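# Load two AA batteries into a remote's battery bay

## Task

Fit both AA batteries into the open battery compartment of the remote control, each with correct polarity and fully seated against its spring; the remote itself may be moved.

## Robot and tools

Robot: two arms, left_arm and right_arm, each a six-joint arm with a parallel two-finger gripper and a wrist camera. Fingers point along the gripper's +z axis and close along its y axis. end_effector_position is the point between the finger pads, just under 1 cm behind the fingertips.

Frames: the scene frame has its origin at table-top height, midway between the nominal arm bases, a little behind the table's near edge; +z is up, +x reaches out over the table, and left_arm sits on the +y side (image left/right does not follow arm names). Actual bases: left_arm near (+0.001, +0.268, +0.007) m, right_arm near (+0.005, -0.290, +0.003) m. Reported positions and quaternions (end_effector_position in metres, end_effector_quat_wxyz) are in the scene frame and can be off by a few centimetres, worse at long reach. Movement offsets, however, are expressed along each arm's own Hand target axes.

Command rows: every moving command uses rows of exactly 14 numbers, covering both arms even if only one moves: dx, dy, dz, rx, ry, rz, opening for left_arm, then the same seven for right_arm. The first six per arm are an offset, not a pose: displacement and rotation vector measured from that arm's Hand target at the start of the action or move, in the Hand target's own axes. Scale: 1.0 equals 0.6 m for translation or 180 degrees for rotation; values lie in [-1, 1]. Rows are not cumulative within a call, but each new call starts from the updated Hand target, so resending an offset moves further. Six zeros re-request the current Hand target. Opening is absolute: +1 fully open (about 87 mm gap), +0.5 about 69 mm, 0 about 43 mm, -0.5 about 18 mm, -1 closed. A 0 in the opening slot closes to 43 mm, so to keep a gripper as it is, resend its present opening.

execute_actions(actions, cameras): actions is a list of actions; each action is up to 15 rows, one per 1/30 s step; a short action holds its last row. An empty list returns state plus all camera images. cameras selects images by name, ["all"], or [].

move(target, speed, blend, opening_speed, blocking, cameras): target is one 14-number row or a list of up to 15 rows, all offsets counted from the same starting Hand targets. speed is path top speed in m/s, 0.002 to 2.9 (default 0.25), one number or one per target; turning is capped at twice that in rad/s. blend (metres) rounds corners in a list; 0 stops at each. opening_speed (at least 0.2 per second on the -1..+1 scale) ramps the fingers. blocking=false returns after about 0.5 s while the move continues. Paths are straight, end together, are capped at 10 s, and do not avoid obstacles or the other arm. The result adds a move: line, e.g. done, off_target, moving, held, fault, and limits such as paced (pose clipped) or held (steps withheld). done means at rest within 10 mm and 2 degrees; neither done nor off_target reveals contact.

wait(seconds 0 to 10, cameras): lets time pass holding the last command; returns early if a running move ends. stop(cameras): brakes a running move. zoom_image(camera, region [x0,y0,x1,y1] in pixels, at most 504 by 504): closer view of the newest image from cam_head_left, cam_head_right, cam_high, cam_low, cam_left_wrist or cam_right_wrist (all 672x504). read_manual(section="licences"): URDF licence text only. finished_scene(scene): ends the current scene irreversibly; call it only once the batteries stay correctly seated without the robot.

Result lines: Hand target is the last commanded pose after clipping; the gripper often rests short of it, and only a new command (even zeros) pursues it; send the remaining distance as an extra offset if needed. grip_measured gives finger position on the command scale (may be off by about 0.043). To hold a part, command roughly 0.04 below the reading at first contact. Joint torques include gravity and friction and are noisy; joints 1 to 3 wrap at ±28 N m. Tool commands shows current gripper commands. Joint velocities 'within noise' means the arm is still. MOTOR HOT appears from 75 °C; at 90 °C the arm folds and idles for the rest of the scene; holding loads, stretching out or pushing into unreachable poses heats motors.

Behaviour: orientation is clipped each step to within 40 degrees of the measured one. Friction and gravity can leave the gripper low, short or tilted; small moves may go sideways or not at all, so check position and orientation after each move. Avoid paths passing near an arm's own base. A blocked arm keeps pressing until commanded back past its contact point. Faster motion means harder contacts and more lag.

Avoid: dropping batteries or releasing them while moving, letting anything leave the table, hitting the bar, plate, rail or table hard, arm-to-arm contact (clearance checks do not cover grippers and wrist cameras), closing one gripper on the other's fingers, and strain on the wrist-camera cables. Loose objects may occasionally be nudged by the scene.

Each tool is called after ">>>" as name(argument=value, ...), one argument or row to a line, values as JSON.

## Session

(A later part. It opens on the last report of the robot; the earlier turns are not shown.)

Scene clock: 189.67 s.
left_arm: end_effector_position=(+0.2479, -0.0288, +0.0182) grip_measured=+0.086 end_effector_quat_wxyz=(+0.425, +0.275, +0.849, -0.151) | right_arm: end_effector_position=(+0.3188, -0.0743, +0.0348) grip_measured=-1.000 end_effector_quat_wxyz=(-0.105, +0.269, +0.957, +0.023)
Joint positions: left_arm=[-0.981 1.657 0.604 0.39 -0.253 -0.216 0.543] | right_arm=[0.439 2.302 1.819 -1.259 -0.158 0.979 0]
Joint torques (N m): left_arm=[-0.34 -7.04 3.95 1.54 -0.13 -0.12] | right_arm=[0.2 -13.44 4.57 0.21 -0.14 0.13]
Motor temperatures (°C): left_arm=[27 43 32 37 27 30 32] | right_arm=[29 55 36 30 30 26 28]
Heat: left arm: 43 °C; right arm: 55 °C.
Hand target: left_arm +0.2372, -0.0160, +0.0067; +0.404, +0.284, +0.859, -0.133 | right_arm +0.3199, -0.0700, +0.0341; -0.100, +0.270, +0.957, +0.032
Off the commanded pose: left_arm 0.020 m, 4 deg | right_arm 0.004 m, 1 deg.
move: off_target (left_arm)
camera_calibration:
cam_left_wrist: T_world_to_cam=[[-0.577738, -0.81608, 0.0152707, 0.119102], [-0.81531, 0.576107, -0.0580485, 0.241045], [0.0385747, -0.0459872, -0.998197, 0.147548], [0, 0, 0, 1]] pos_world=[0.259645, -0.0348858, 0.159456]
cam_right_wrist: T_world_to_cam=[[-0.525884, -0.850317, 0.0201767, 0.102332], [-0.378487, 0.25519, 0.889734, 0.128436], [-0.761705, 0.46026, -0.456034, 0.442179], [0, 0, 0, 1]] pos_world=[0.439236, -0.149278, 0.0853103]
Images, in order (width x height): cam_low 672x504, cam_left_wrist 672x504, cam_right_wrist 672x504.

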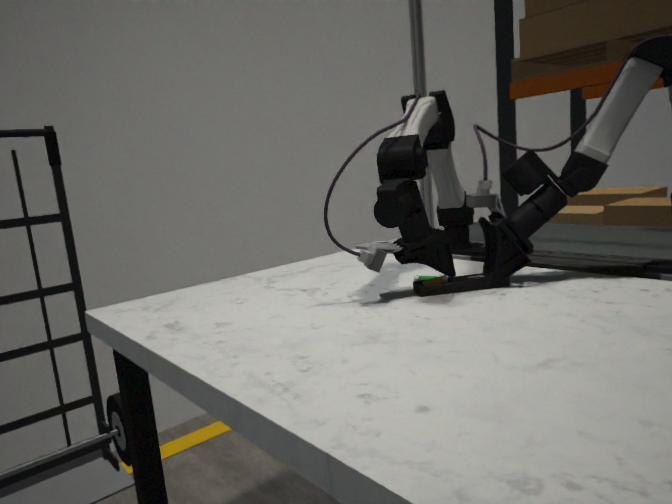

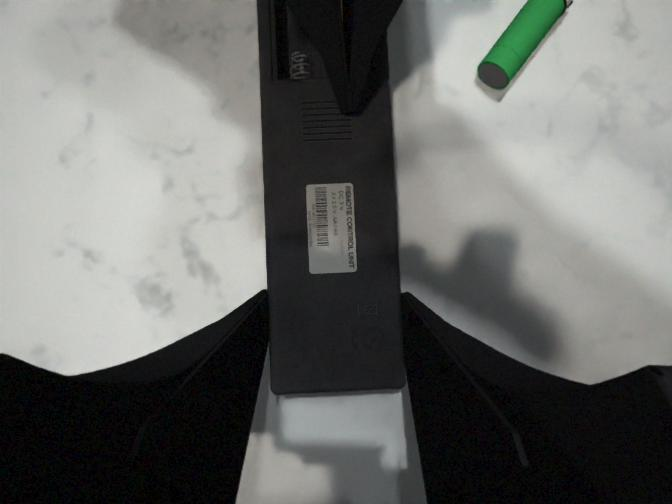

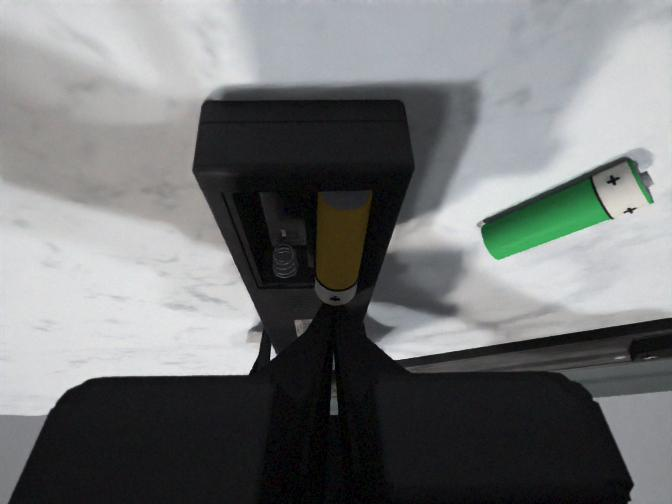

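>>> move(
  target=[
    [0,0,0,0,0,0,-0.05,-0.001,0,0.009,0,0,0,-1],
    [0,0,0,0,0,0,-0.05,-0.035,-0.001,0.004,0,0,0,-1],
  ],
  speed=0.04,
  cameras=["cam_right_wrist","cam_left_wrist","cam_low"],
)

>>> zoom_image(
  camera="cam_left_wrist",
  region=[220, 0, 430, 150],
)

>>> zoom_image(
  camera="cam_low",
  region=[380, 220, 500, 310],
)

>>> zoom_image(
  camera="cam_right_wrist",
  region=[200, 100, 480, 360],
)

Scene clock: 194.37 s.
left_arm: end_effector_position=(+0.2479, -0.0288, +0.0182) grip_measured=+0.086 end_effector_quat_wxyz=(+0.425, +0.275, +0.849, -0.151) | right_arm: end_effector_position=(+0.3166, -0.0770, +0.0336) grip_measured=-1.000 end_effector_quat_wxyz=(-0.127, +0.268, +0.955, +0.028)
Joint positions: left_arm=[-0.981 1.657 0.604 0.39 -0.253 -0.216 0.543] | right_arm=[0.422 2.322 1.831 -1.283 -0.191 0.955 0]
Joint torques (N m): left_arm=[-0.34 -7.04 3.95 1.54 -0.14 -0.12] | right_arm=[-1.58 -10.76 9.22 0.23 0.18 -0.05]
Motor temperatures (°C): left_arm=[27 43 32 37 27 30 32] | right_arm=[29 55 36 30 30 26 28]
Heat: left arm: 43 °C; right arm: 55 °C.
Hand target: left_arm +0.2372, -0.0160, +0.0067; +0.404, +0.284, +0.859, -0.133 | right_arm +0.3366, -0.0809, +0.0274; -0.099, +0.270, +0.957, +0.032
Off the commanded pose: left_arm 0.020 m, 4 deg | right_arm 0.021 m, 3 deg.
move: off_target (left_arm, right_arm)
camera_calibration:
cam_left_wrist: T_world_to_cam=[[-0.577738, -0.81608, 0.0152707, 0.119102], [-0.81531, 0.576107, -0.0580485, 0.241045], [0.0385747, -0.0459872, -0.998197, 0.147548], [0, 0, 0, 1]] pos_world=[0.259645, -0.0348858, 0.159456]
cam_right_wrist: T_world_to_cam=[[-0.524415, -0.851166, 0.0224728, 0.0983265], [-0.342517, 0.235046, 0.909635, 0.115847], [-0.779533, 0.469329, -0.4148, 0.446161], [0, 0, 0, 1]] pos_world=[0.43904, -0.152933, 0.0774794]
Images, in order (width x height): cam_low 672x504, cam_left_wrist 672x504, cam_right_wrist 672x504.

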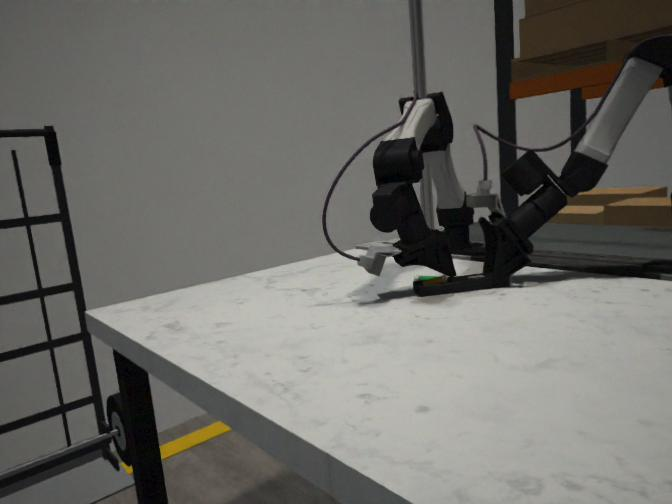

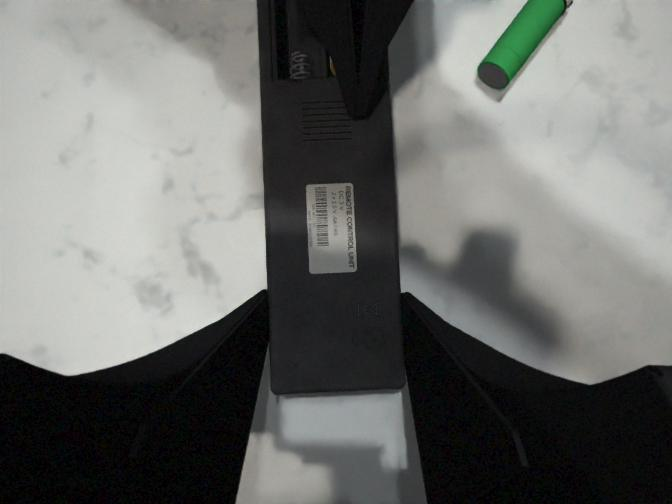

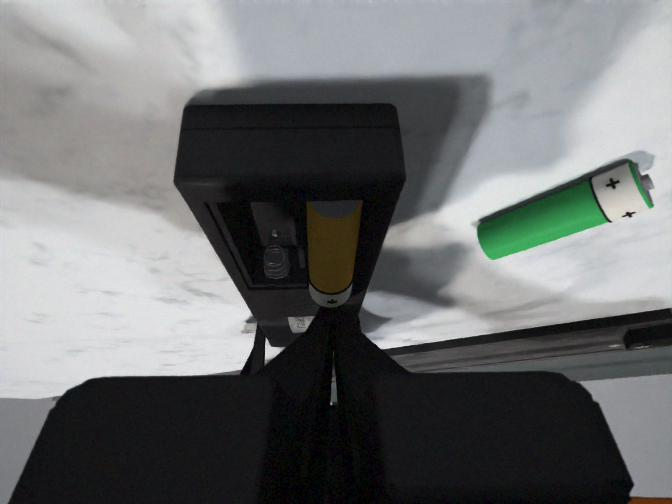

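Scaled by 2.400 from the camera's 672x504 image, which has a finer 960x720 frame.

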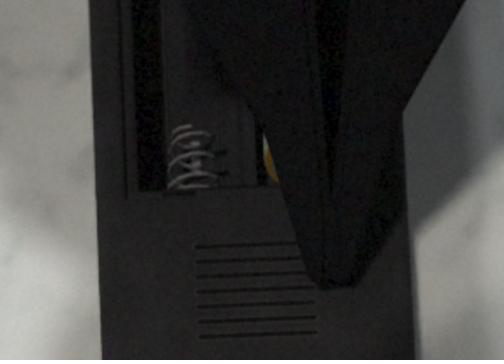

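Scaled by 4.200 from the camera's 672x504 image, which has a finer 960x720 frame.

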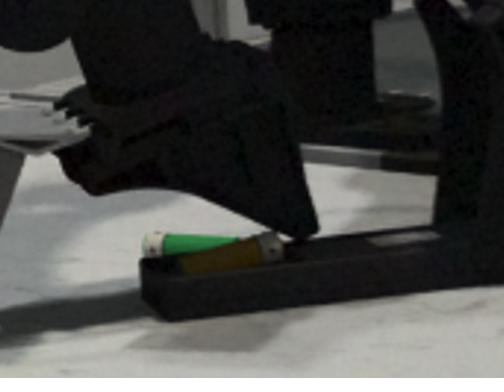

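Scaled by 1.800 from the camera's 672x504 image, which has a finer 960x720 frame.

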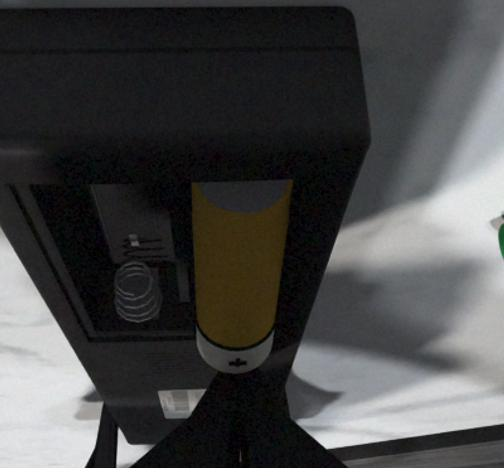

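>>> move(
  target=[0,0,0,0,0,0,-0.05,-0.04,0.009,-0.006,0,0,0,-1],
  speed=0.04,
  cameras=["cam_right_wrist","cam_left_wrist","cam_low"],
)

>>> zoom_image(
  camera="cam_left_wrist",
  region=[220, 0, 430, 150],
)

>>> zoom_image(
  camera="cam_low",
  region=[380, 220, 500, 310],
)

>>> zoom_image(
  camera="cam_right_wrist",
  region=[200, 100, 480, 360],
)

Scene clock: 196.90 s.
left_arm: end_effector_position=(+0.2480, -0.0288, +0.0182) grip_measured=+0.086 end_effector_quat_wxyz=(+0.426, +0.275, +0.849, -0.150) | right_arm: end_effector_position=(+0.3473, -0.0860, +0.0356) grip_measured=-1.000 end_effector_quat_wxyz=(-0.123, +0.276, +0.952, +0.040)
Joint positions: left_arm=[-0.981 1.657 0.604 0.39 -0.253 -0.216 0.543] | right_arm=[0.369 2.407 1.988 -1.342 -0.197 0.92 0]
Joint torques (N m): left_arm=[-0.34 -7.04 3.95 1.54 -0.13 -0.12] | right_arm=[-0.21 -11.14 8.58 0.2 0.26 -0.04]
Motor temperatures (°C): left_arm=[27 43 32 37 27 30 32] | right_arm=[29 55 37 30 30 26 28]
Heat: left arm: 43 °C; right arm: 55 °C.
Hand target: left_arm +0.2372, -0.0159, +0.0067; +0.404, +0.284, +0.859, -0.133 | right_arm +0.3601, -0.0891, +0.0260; -0.099, +0.270, +0.957, +0.032
Off the commanded pose: left_arm 0.020 m, 4 deg | right_arm 0.016 m, 3 deg.
move: off_target (left_arm, right_arm)
camera_calibration:
cam_left_wrist: T_world_to_cam=[[-0.577498, -0.816254, 0.01501, 0.119077], [-0.815471, 0.575876, -0.0580924, 0.241086], [0.0387743, -0.0457885, -0.998198, 0.147504], [0, 0, 0, 1]] pos_world=[0.259646, -0.0348848, 0.159456]
cam_right_wrist: T_world_to_cam=[[-0.541243, -0.840866, -0.000763382, 0.114251], [-0.349849, 0.224363, 0.909542, 0.128226], [-0.764631, 0.492551, -0.415611, 0.472075], [0, 0, 0, 1]] pos_world=[0.467661, -0.16522, 0.0796597]
Images, in order (width x height): cam_low 672x504, cam_left_wrist 672x504, cam_right_wrist 672x504.

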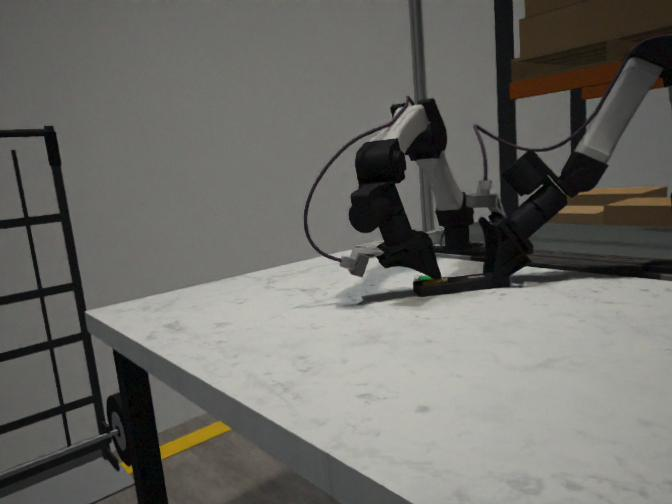

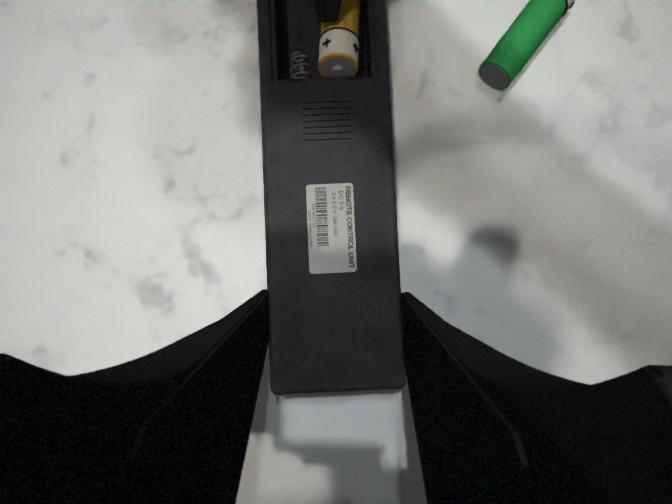

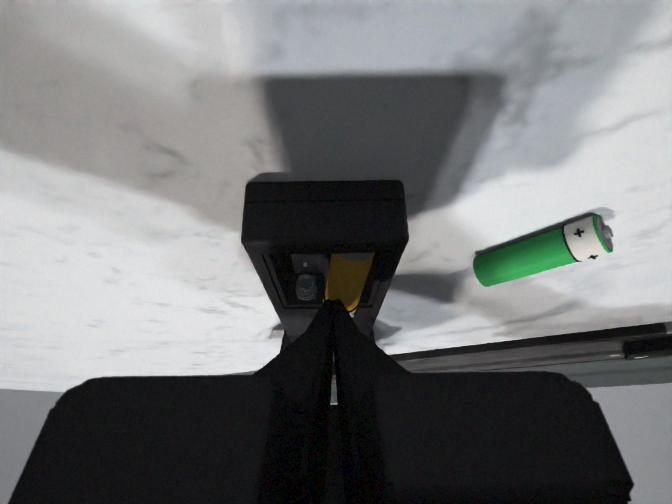

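Scaled by 2.400 from the camera's 672x504 image, which has a finer 960x720 frame.

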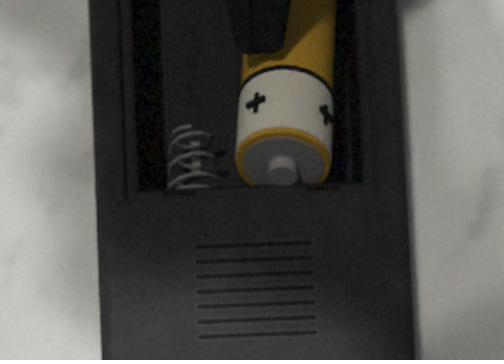

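Scaled by 4.200 from the camera's 672x504 image, which has a finer 960x720 frame.

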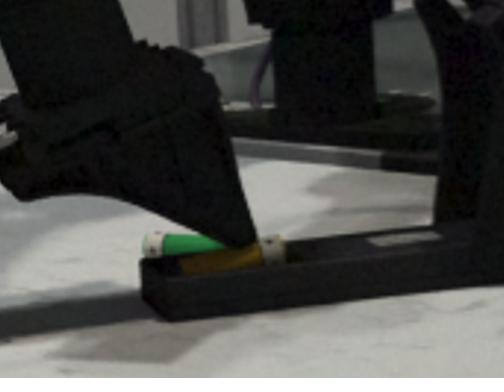

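Scaled by 1.800 from the camera's 672x504 image, which has a finer 960x720 frame.

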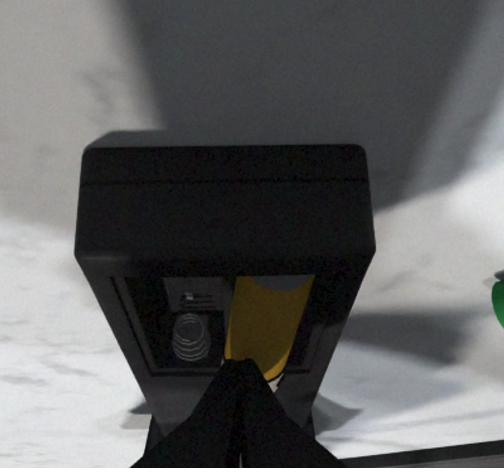

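>>> move(
  target=[
    [0,0,0,0,0,0,-0.05,0.005,0,-0.025,0,0,0,-1],
    [0,0,0,0,0,0,-0.05,0.0415,-0.006,-0.024,0,0,0,-1],
    [0,0,0,0,0,0,-0.05,0.031,-0.006,0.03,0,0,0,-1],
  ],
  speed=0.05,
  cameras=["cam_right_wrist","cam_left_wrist","cam_low"],
)

>>> zoom_image(
  camera="cam_left_wrist",
  region=[220, 0, 430, 150],
)

>>> zoom_image(
  camera="cam_low",
  region=[380, 220, 500, 310],
)

Scene clock: 201.80 s.
left_arm: end_effector_position=(+0.2471, -0.0294, +0.0183) grip_measured=+0.086 end_effector_quat_wxyz=(+0.425, +0.276, +0.849, -0.152) | right_arm: end_effector_position=(+0.3408, -0.0815, +0.0240) grip_measured=-1.000 end_effector_quat_wxyz=(-0.104, +0.272, +0.956, +0.037)
Joint positions: left_arm=[-0.983 1.657 0.604 0.389 -0.251 -0.216 0.543] | right_arm=[0.394 2.366 1.883 -1.247 -0.172 0.941 0]
Joint torques (N m): left_arm=[-0.2 -6.98 3.95 1.55 -0.15 -0.12] | right_arm=[0.51 -12.51 3.25 0.35 0.04 0.06]
Motor temperatures (°C): left_arm=[27 43 32 37 27 30 32] | right_arm=[29 55 37 30 30 26 28]
Heat: left arm: 43 °C; right arm: 55 °C.
Hand target: left_arm +0.2371, -0.0160, +0.0067; +0.404, +0.284, +0.859, -0.133 | right_arm +0.3395, -0.0805, +0.0122; -0.100, +0.270, +0.957, +0.032
Off the commanded pose: left_arm 0.020 m, 4 deg | right_arm 0.012 m, 1 deg.
move: off_target (left_arm, right_arm)
camera_calibration:
cam_left_wrist: T_world_to_cam=[[-0.580227, -0.814299, 0.0159605, 0.1188], [-0.813592, 0.578599, -0.0573646, 0.240352], [0.0374772, -0.0462698, -0.998226, 0.147826], [0, 0, 0, 1]] pos_world=[0.258939, -0.0354894, 0.159455]
cam_right_wrist: T_world_to_cam=[[-0.53439, -0.845213, -0.00641255, 0.111843], [-0.383908, 0.235955, 0.892715, 0.148451], [-0.753022, 0.47952, -0.450576, 0.455805], [0, 0, 0, 1]] pos_world=[0.45999, -0.159064, 0.0735671]
Images, in order (width x height): cam_low 672x504, cam_left_wrist 672x504, cam_right_wrist 672x504.

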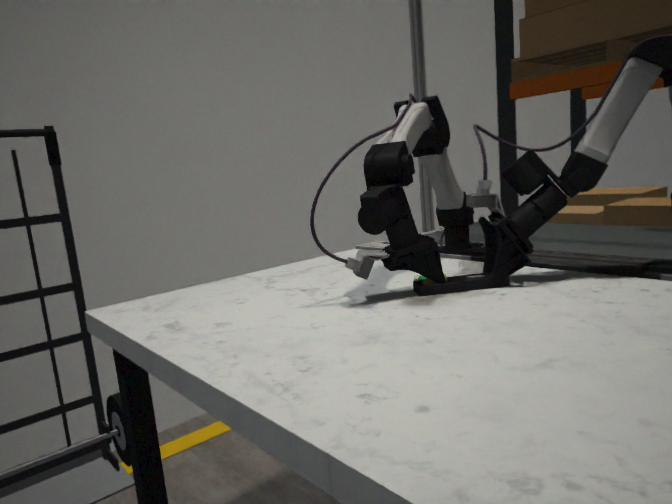

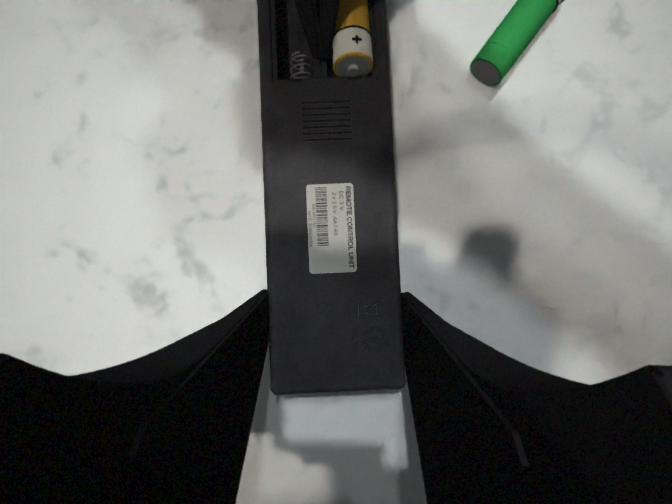

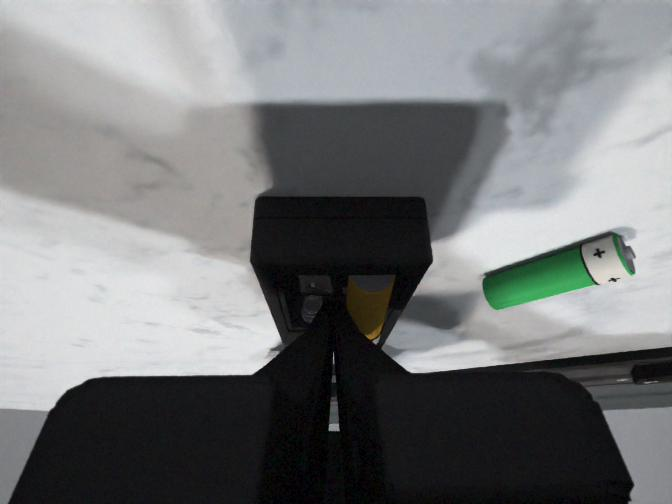

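Scaled by 2.400 from the camera's 672x504 image, which has a finer 960x720 frame.

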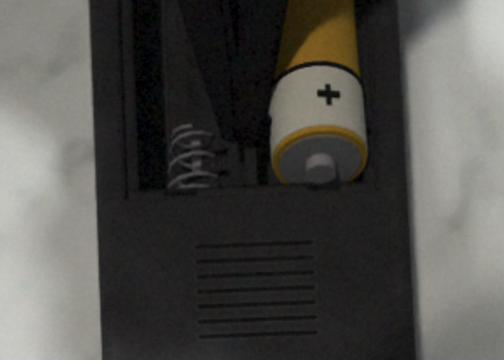

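Scaled by 4.200 from the camera's 672x504 image, which has a finer 960x720 frame.

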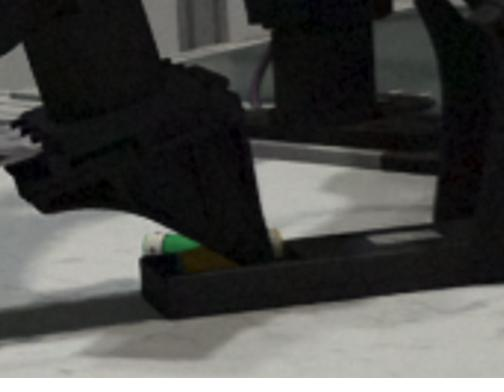

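>>> move(
  target=[
    [0,0,0,0,0,0,-0.05,0.01,0,-0.06,0,0,0,-1],
    [0,0,0,0,0,0,-0.05,0.005,-0.019,-0.06,0,0,0,-1],
    [0,0,0,0,0,0,-0.05,-0.001,-0.019,-0.034,0,0,0,-1],
  ],
  speed=0.06,
  cameras=["cam_right_wrist","cam_left_wrist"],
)

>>> zoom_image(
  camera="cam_left_wrist",
  region=[220, 0, 430, 150],
)

Scene clock: 205.10 s.
left_arm: end_effector_position=(+0.2457, -0.0305, +0.0182) grip_measured=+0.086 end_effector_quat_wxyz=(+0.424, +0.278, +0.848, -0.153) | right_arm: end_effector_position=(+0.3385, -0.0854, +0.0256) grip_measured=-1.000 end_effector_quat_wxyz=(-0.106, +0.272, +0.956, +0.036)
Joint positions: left_arm=[-0.986 1.657 0.604 0.389 -0.248 -0.216 0.543] | right_arm=[0.388 2.354 1.869 -1.25 -0.172 0.934 0]
Joint torques (N m): left_arm=[0.1 -6.99 3.96 1.55 -0.19 -0.13] | right_arm=[-0.83 -15.54 4.74 -0.12 0.05 -0.07]
Motor temperatures (°C): left_arm=[27 43 32 37 27 30 32] | right_arm=[29 56 36 30 30 26 28]
Heat: left arm: 43 °C; right arm: 56 °C.
Hand target: left_arm +0.2371, -0.0160, +0.0067; +0.404, +0.284, +0.859, -0.133 | right_arm +0.3376, -0.0928, +0.0320; -0.100, +0.270, +0.957, +0.032
Off the commanded pose: left_arm 0.020 m, 4 deg | right_arm 0.010 m, 1 deg.
move: off_target (left_arm)
camera_calibration:
cam_left_wrist: T_world_to_cam=[[-0.58518, -0.810717, 0.0174106, 0.118315], [-0.810109, 0.583521, -0.0567993, 0.239116], [0.0358887, -0.0473423, -0.998234, 0.148094], [0, 0, 0, 1]] pos_world=[0.257631, -0.0365984, 0.159354]
cam_right_wrist: T_world_to_cam=[[-0.534112, -0.845407, -0.00338448, 0.107193], [-0.379907, 0.236437, 0.894298, 0.145647], [-0.755245, 0.478941, -0.44746, 0.457358], [0, 0, 0, 1]] pos_world=[0.458003, -0.162862, 0.0747601]
Images, in order (width x height): cam_left_wrist 672x504, cam_right_wrist 672x504.

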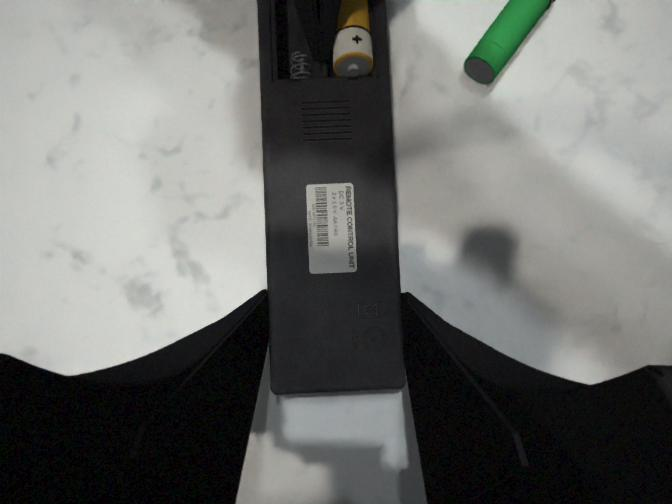

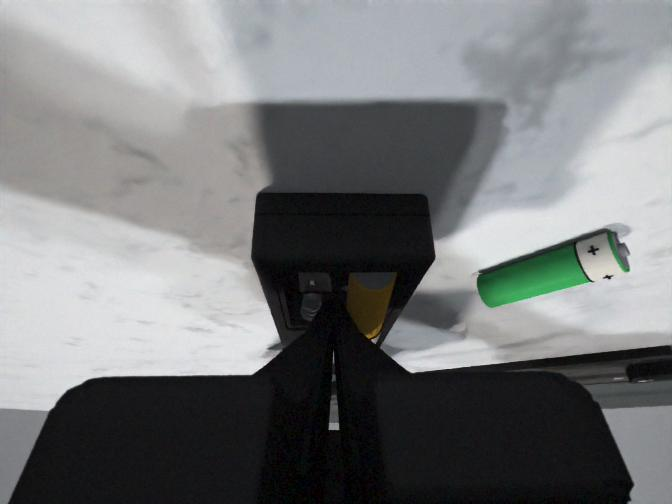

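Scaled by 2.400 from the camera's 672x504 image, which has a finer 960x720 frame.

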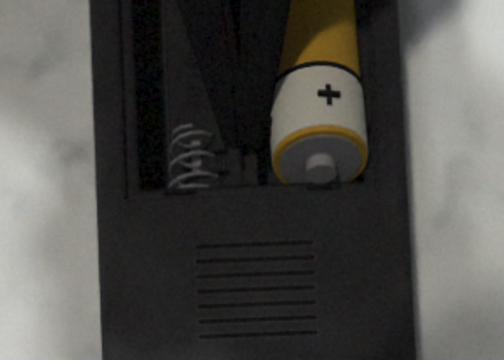

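>>> move(
  target=[
    [0,0,0,0,0,0,-0.05,0.008,0.012,-0.06,0,0,0,-1],
    [0,0,0,0,0,0,-0.05,0.008,-0.008,-0.06,0,0,0,-1],
  ],
  speed=0.06,
  cameras=["cam_right_wrist","cam_left_wrist","cam_low"],
)

>>> zoom_image(
  camera="cam_left_wrist",
  region=[220, 0, 430, 150],
)

>>> zoom_image(
  camera="cam_low",
  region=[380, 220, 500, 310],
)

>>> zoom_image(
  camera="cam_right_wrist",
  region=[200, 100, 480, 360],
)

Scene clock: 213.10 s.
left_arm: end_effector_position=(+0.2457, -0.0306, +0.0182) grip_measured=+0.086 end_effector_quat_wxyz=(+0.424, +0.279, +0.848, -0.153) | right_arm: end_effector_position=(+0.3329, -0.0961, +0.0556) grip_measured=-1.000 end_effector_quat_wxyz=(-0.123, +0.273, +0.954, +0.022)
Joint positions: left_arm=[-0.986 1.657 0.604 0.389 -0.248 -0.215 0.543] | right_arm=[0.372 2.341 1.957 -1.398 -0.167 0.918 0]
Joint torques (N m): left_arm=[0.1 -6.99 3.95 1.55 -0.19 -0.13] | right_arm=[-0.4 -17.39 5.09 0.03 0.02 -0.03]
Motor temperatures (°C): left_arm=[27 42 32 37 27 30 32] | right_arm=[29 58 36 30 30 26 28]
Heat: left arm: 42 °C; right arm: 58 °C.
Hand target: left_arm +0.2372, -0.0160, +0.0067; +0.404, +0.284, +0.859, -0.133 | right_arm +0.3373, -0.0987, +0.0681; -0.100, +0.270, +0.957, +0.032
Off the commanded pose: left_arm 0.020 m, 4 deg | right_arm 0.014 m, 3 deg.
move: off_target (left_arm, right_arm)
camera_calibration:
cam_left_wrist: T_world_to_cam=[[-0.58558, -0.81043, 0.0172991, 0.118365], [-0.80982, 0.583928, -0.0567491, 0.239107], [0.0358898, -0.0472403, -0.998239, 0.148094], [0, 0, 0, 1]] pos_world=[0.257631, -0.0366984, 0.159354]
cam_right_wrist: T_world_to_cam=[[-0.532345, -0.845877, 0.0331867, 0.0926171], [-0.344299, 0.252163, 0.904363, 0.10841], [-0.773348, 0.470007, -0.425472, 0.475566], [0, 0, 0, 1]] pos_world=[0.454408, -0.172513, 0.101224]
Images, in order (width x height): cam_low 672x504, cam_left_wrist 672x504, cam_right_wrist 672x504.

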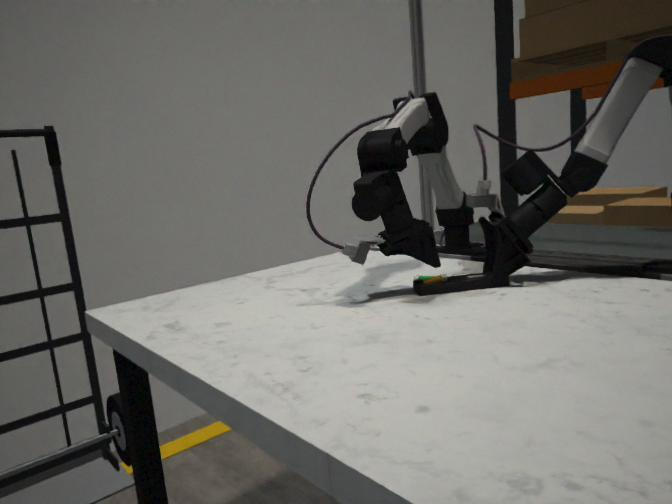

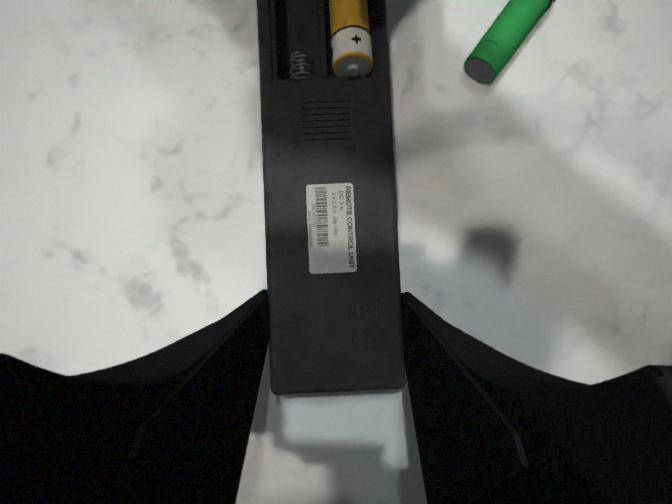

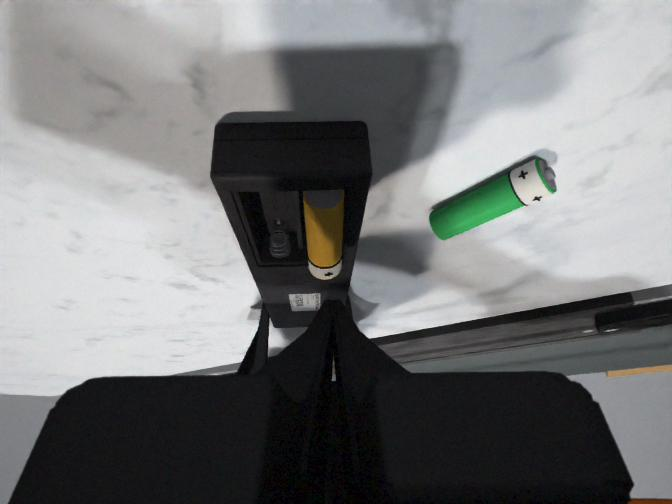

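Scaled by 2.400 from the camera's 672x504 image, which has a finer 960x720 frame.

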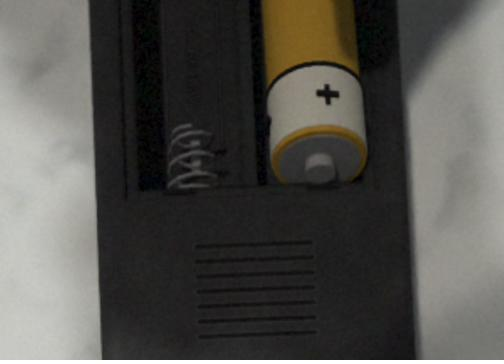

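Scaled by 4.200 from the camera's 672x504 image, which has a finer 960x720 frame.

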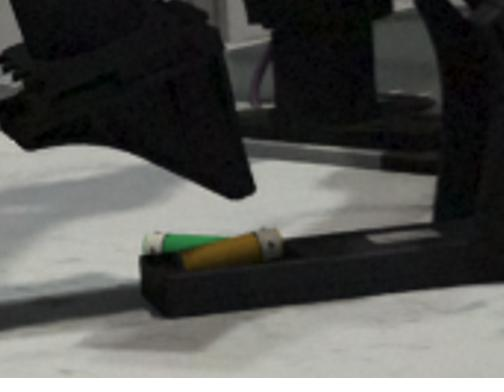

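Scaled by 1.800 from the camera's 672x504 image, which has a finer 960x720 frame.

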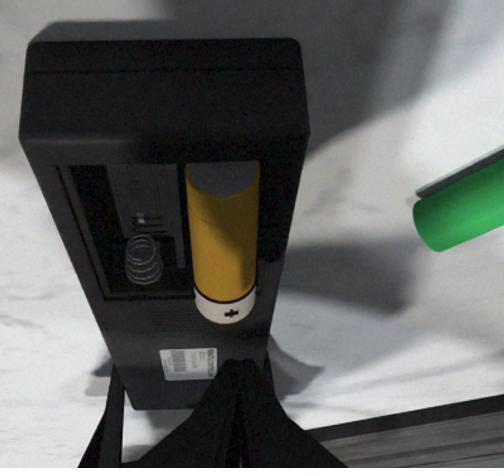

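>>> move(
  target=[
    [0,0,0,0,0,0,-0.05,0.04,0.0118,0.01,0,-0.04,0,-1],
    [0,0,0,0,0,0,-0.05,0.028,0.0118,0.075,0,-0.04,0,-1],
  ],
  speed=0.06,
  cameras=["cam_right_wrist","cam_left_wrist","cam_low"],
)

>>> zoom_image(
  camera="cam_left_wrist",
  region=[220, 0, 430, 150],
)

>>> zoom_image(
  camera="cam_low",
  region=[380, 220, 500, 310],
)

>>> zoom_image(
  camera="cam_right_wrist",
  region=[200, 100, 480, 360],
)

Scene clock: 220.33 s.
left_arm: end_effector_position=(+0.2457, -0.0306, +0.0182) grip_measured=+0.086 end_effector_quat_wxyz=(+0.424, +0.279, +0.848, -0.153) | right_arm: end_effector_position=(+0.3087, -0.0835, +0.0316) grip_measured=-1.000 end_effector_quat_wxyz=(-0.067, +0.271, +0.960, +0.001)
Joint positions: left_arm=[-0.986 1.657 0.604 0.389 -0.248 -0.215 0.543] | right_arm=[0.462 2.218 1.693 -1.185 -0.08 1.01 0]
Joint torques (N m): left_arm=[0.12 -6.99 3.95 1.55 -0.19 -0.13] | right_arm=[0.21 -13.14 4.22 0.66 0.11 0.1]
Motor temperatures (°C): left_arm=[27 42 32 37 27 30 32] | right_arm=[29 60 36 30 30 26 28]
Heat: left arm: 42 °C; right arm: 60 °C.
Hand target: left_arm +0.2372, -0.0160, +0.0067; +0.404, +0.284, +0.859, -0.133 | right_arm +0.3193, -0.0789, +0.0277; -0.039, +0.272, +0.961, +0.015
Off the commanded pose: left_arm 0.020 m, 4 deg | right_arm 0.012 m, 4 deg.
move: off_target (left_arm, right_arm)
camera_calibration:
cam_left_wrist: T_world_to_cam=[[-0.58558, -0.81043, 0.0172991, 0.118365], [-0.80982, 0.583928, -0.0567491, 0.239107], [0.0358898, -0.0472403, -0.998239, 0.148094], [0, 0, 0, 1]] pos_world=[0.257631, -0.0366984, 0.159354]
cam_right_wrist: T_world_to_cam=[[-0.526635, -0.849142, 0.0401655, 0.0889173], [-0.432215, 0.308145, 0.847489, 0.152214], [-0.732015, 0.428957, -0.529292, 0.427798], [0, 0, 0, 1]] pos_world=[0.425771, -0.154908, 0.0938592]
Images, in order (width x height): cam_low 672x504, cam_left_wrist 672x504, cam_right_wrist 672x504.

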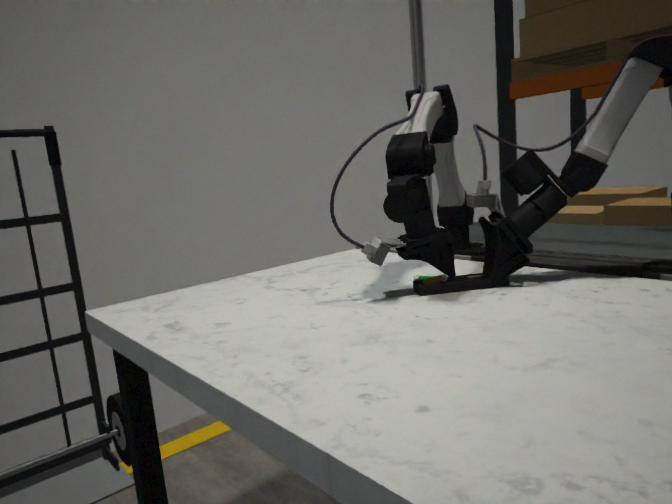

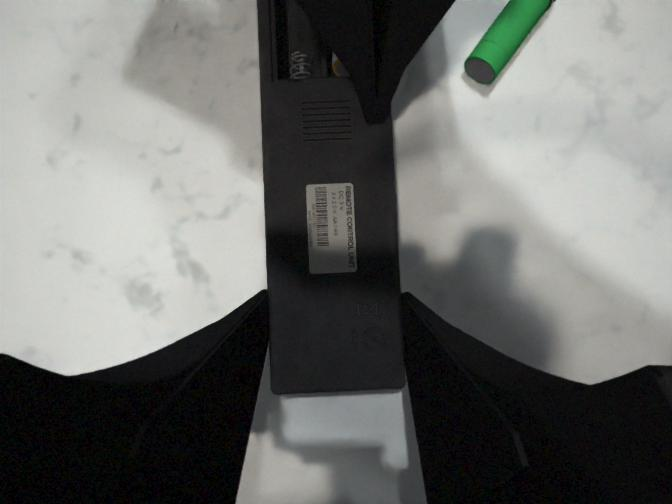

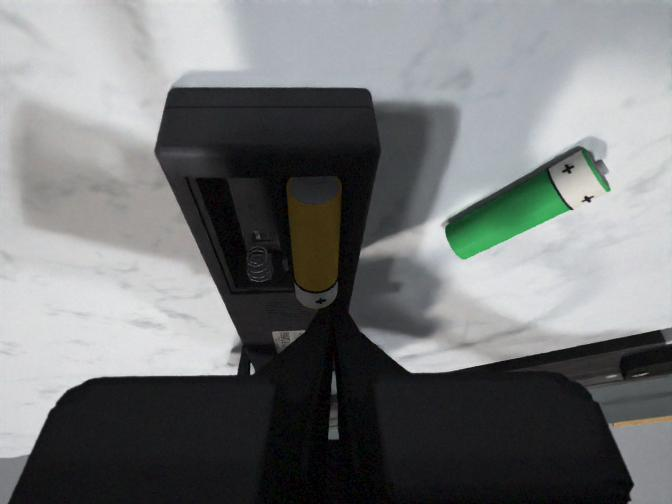

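Scaled by 2.400 from the camera's 672x504 image, which has a finer 960x720 frame.

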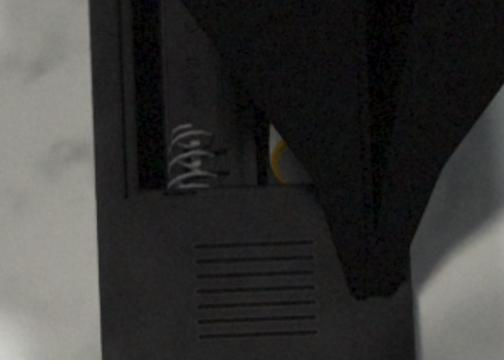

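Scaled by 4.200 from the camera's 672x504 image, which has a finer 960x720 frame.

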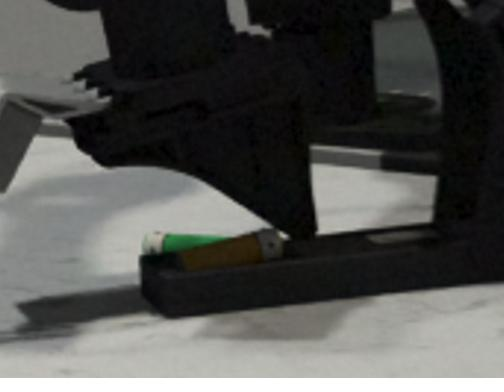

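Scaled by 1.800 from the camera's 672x504 image, which has a finer 960x720 frame.

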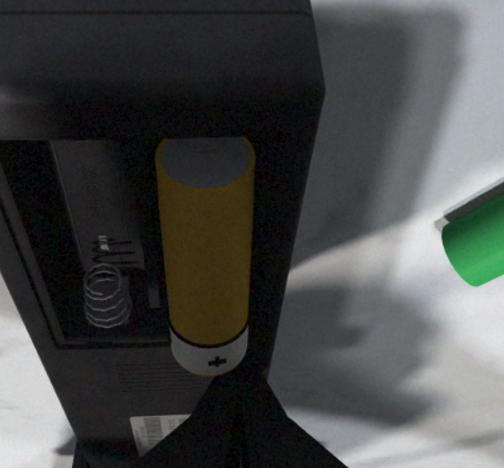

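>>> move(
  target=[
    [0,0,0,0,0,0,-0.05,0.004,0.016,-0.003,0,0,0,-1],
    [0,0,0,0,0,0,-0.05,-0.035,0.013,0.01,0,0,0,-1],
  ],
  speed=0.04,
  cameras=["cam_right_wrist","cam_left_wrist","cam_low"],
)

>>> zoom_image(
  camera="cam_left_wrist",
  region=[220, 0, 430, 150],
)

>>> zoom_image(
  camera="cam_low",
  region=[380, 220, 500, 310],
)

Scene clock: 223.20 s.
left_arm: end_effector_position=(+0.2457, -0.0306, +0.0182) grip_measured=+0.086 end_effector_quat_wxyz=(+0.424, +0.279, +0.848, -0.153) | right_arm: end_effector_position=(+0.3129, -0.0788, +0.0315) grip_measured=-1.000 end_effector_quat_wxyz=(-0.079, +0.267, +0.961, +0.011)
Joint positions: left_arm=[-0.986 1.657 0.604 0.389 -0.248 -0.215 0.543] | right_arm=[0.456 2.25 1.736 -1.203 -0.109 0.994 0]
Joint torques (N m): left_arm=[0.1 -6.98 3.96 1.55 -0.19 -0.13] | right_arm=[-1.65 -9.37 8.8 0.65 0.41 0.04]
Motor temperatures (°C): left_arm=[27 42 32 37 27 30 32] | right_arm=[29 60 36 30 30 26 28]
Heat: left arm: 42 °C; right arm: 60 °C.
Hand target: left_arm +0.2371, -0.0160, +0.0067; +0.404, +0.284, +0.859, -0.134 | right_arm +0.3407, -0.0828, +0.0199; -0.039, +0.272, +0.961, +0.015
Off the commanded pose: left_arm 0.020 m, 4 deg | right_arm 0.030 m, 5 deg.
move: off_target (left_arm, right_arm)
camera_calibration:
cam_left_wrist: T_world_to_cam=[[-0.58558, -0.81043, 0.0172991, 0.118365], [-0.80982, 0.583928, -0.0567491, 0.239107], [0.0358898, -0.0472403, -0.998239, 0.148094], [0, 0, 0, 1]] pos_world=[0.257631, -0.0366984, 0.159354]
cam_right_wrist: T_world_to_cam=[[-0.520136, -0.853626, 0.0279571, 0.0930733], [-0.419242, 0.2837, 0.86241, 0.146153], [-0.744106, 0.43685, -0.505438, 0.432534], [0, 0, 0, 1]] pos_world=[0.431535, -0.150966, 0.0899737]
Images, in order (width x height): cam_low 672x504, cam_left_wrist 672x504, cam_right_wrist 672x504.

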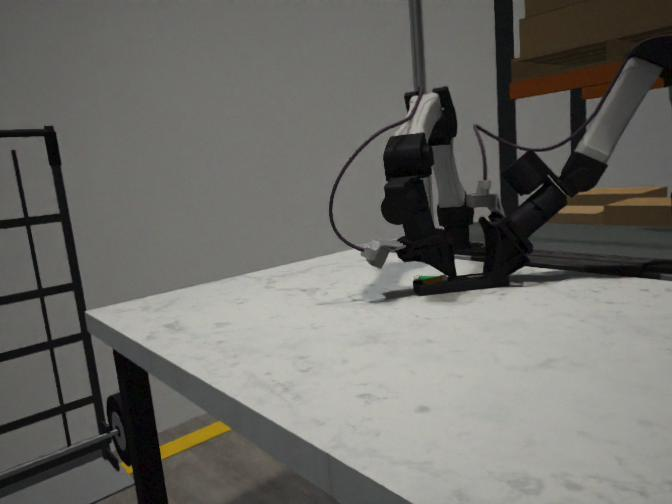

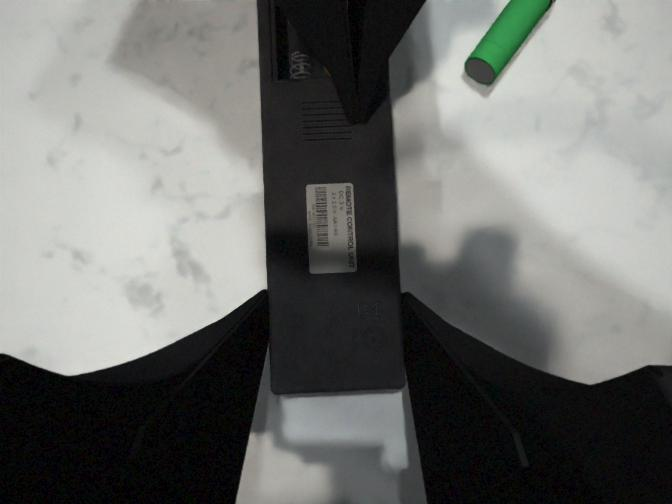

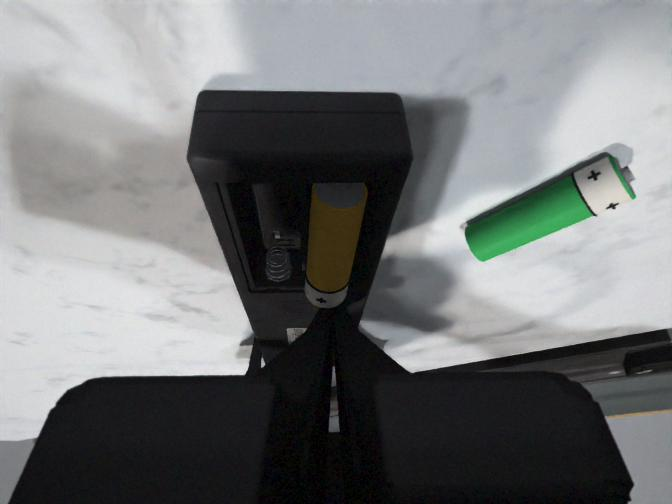

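Scaled by 2.400 from the camera's 672x504 image, which has a finer 960x720 frame.

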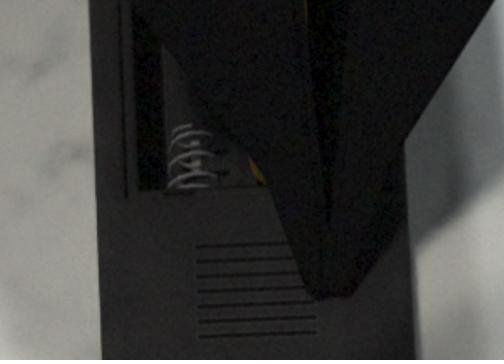

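Scaled by 4.200 from the camera's 672x504 image, which has a finer 960x720 frame.

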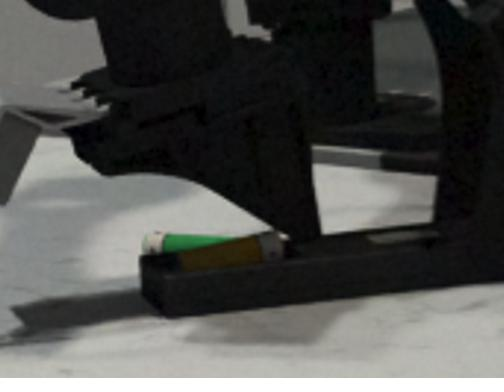

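>>> move(
  target=[0,0,0,0,0,0,-0.05,-0.02,0.003,0.012,0,0,0,-1],
  speed=0.03,
  cameras=["cam_left_wrist","cam_low"],
)

>>> zoom_image(
  camera="cam_left_wrist",
  region=[220, 0, 430, 150],
)

>>> zoom_image(
  camera="cam_low",
  region=[380, 220, 500, 310],
)

Scene clock: 225.50 s.
left_arm: end_effector_position=(+0.2459, -0.0304, +0.0183) grip_measured=+0.086 end_effector_quat_wxyz=(+0.424, +0.278, +0.848, -0.153) | right_arm: end_effector_position=(+0.3153, -0.0779, +0.0309) grip_measured=-1.000 end_effector_quat_wxyz=(-0.097, +0.265, +0.959, +0.018)
Joint positions: left_arm=[-0.986 1.657 0.604 0.389 -0.25 -0.215 0.543] | right_arm=[0.443 2.28 1.773 -1.228 -0.14 0.975 0]
Joint torques (N m): left_arm=[0.1 -6.98 3.95 1.55 -0.17 -0.13] | right_arm=[-2.09 -9.07 8.54 0.86 0.66 0]
Motor temperatures (°C): left_arm=[27 42 32 37 27 30 32] | right_arm=[29 59 36 30 30 26 28]
Heat: left arm: 42 °C; right arm: 59 °C.
Hand target: left_arm +0.2372, -0.0160, +0.0068; +0.404, +0.284, +0.859, -0.133 | right_arm +0.3514, -0.0872, +0.0118; -0.039, +0.272, +0.961, +0.015
Off the commanded pose: left_arm 0.020 m, 4 deg | right_arm 0.042 m, 7 deg.
move: off_target (left_arm, right_arm)
camera_calibration:
cam_left_wrist: T_world_to_cam=[[-0.584382, -0.811314, 0.0163648, 0.118315], [-0.810631, 0.582731, -0.0574704, 0.239424], [0.0370902, -0.0468505, -0.998213, 0.147996], [0, 0, 0, 1]] pos_world=[0.257736, -0.0365957, 0.159555]
Images, in order (width x height): cam_low 672x504, cam_left_wrist 672x504.

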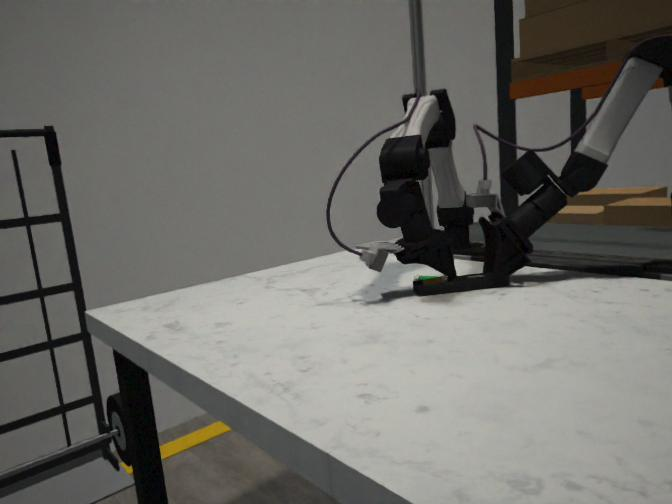

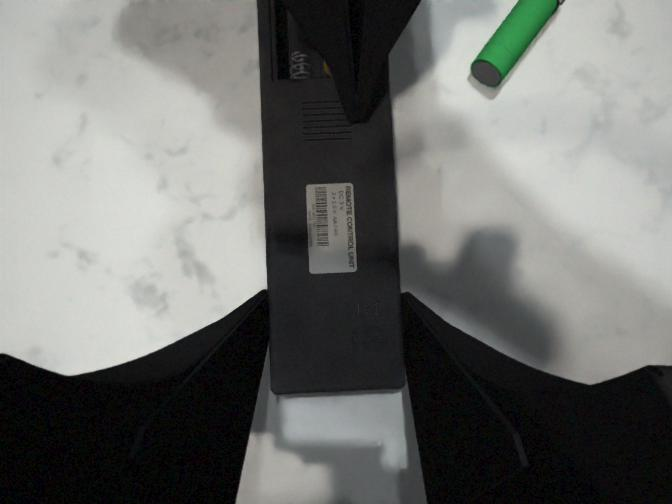

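Scaled by 2.400 from the camera's 672x504 image, which has a finer 960x720 frame.

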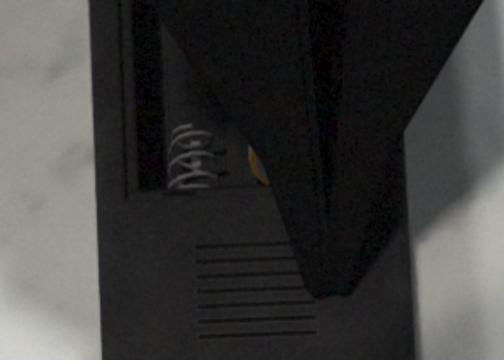

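Scaled by 4.200 from the camera's 672x504 image, which has a finer 960x720 frame.

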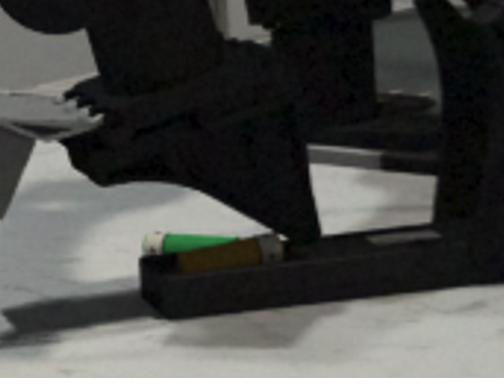

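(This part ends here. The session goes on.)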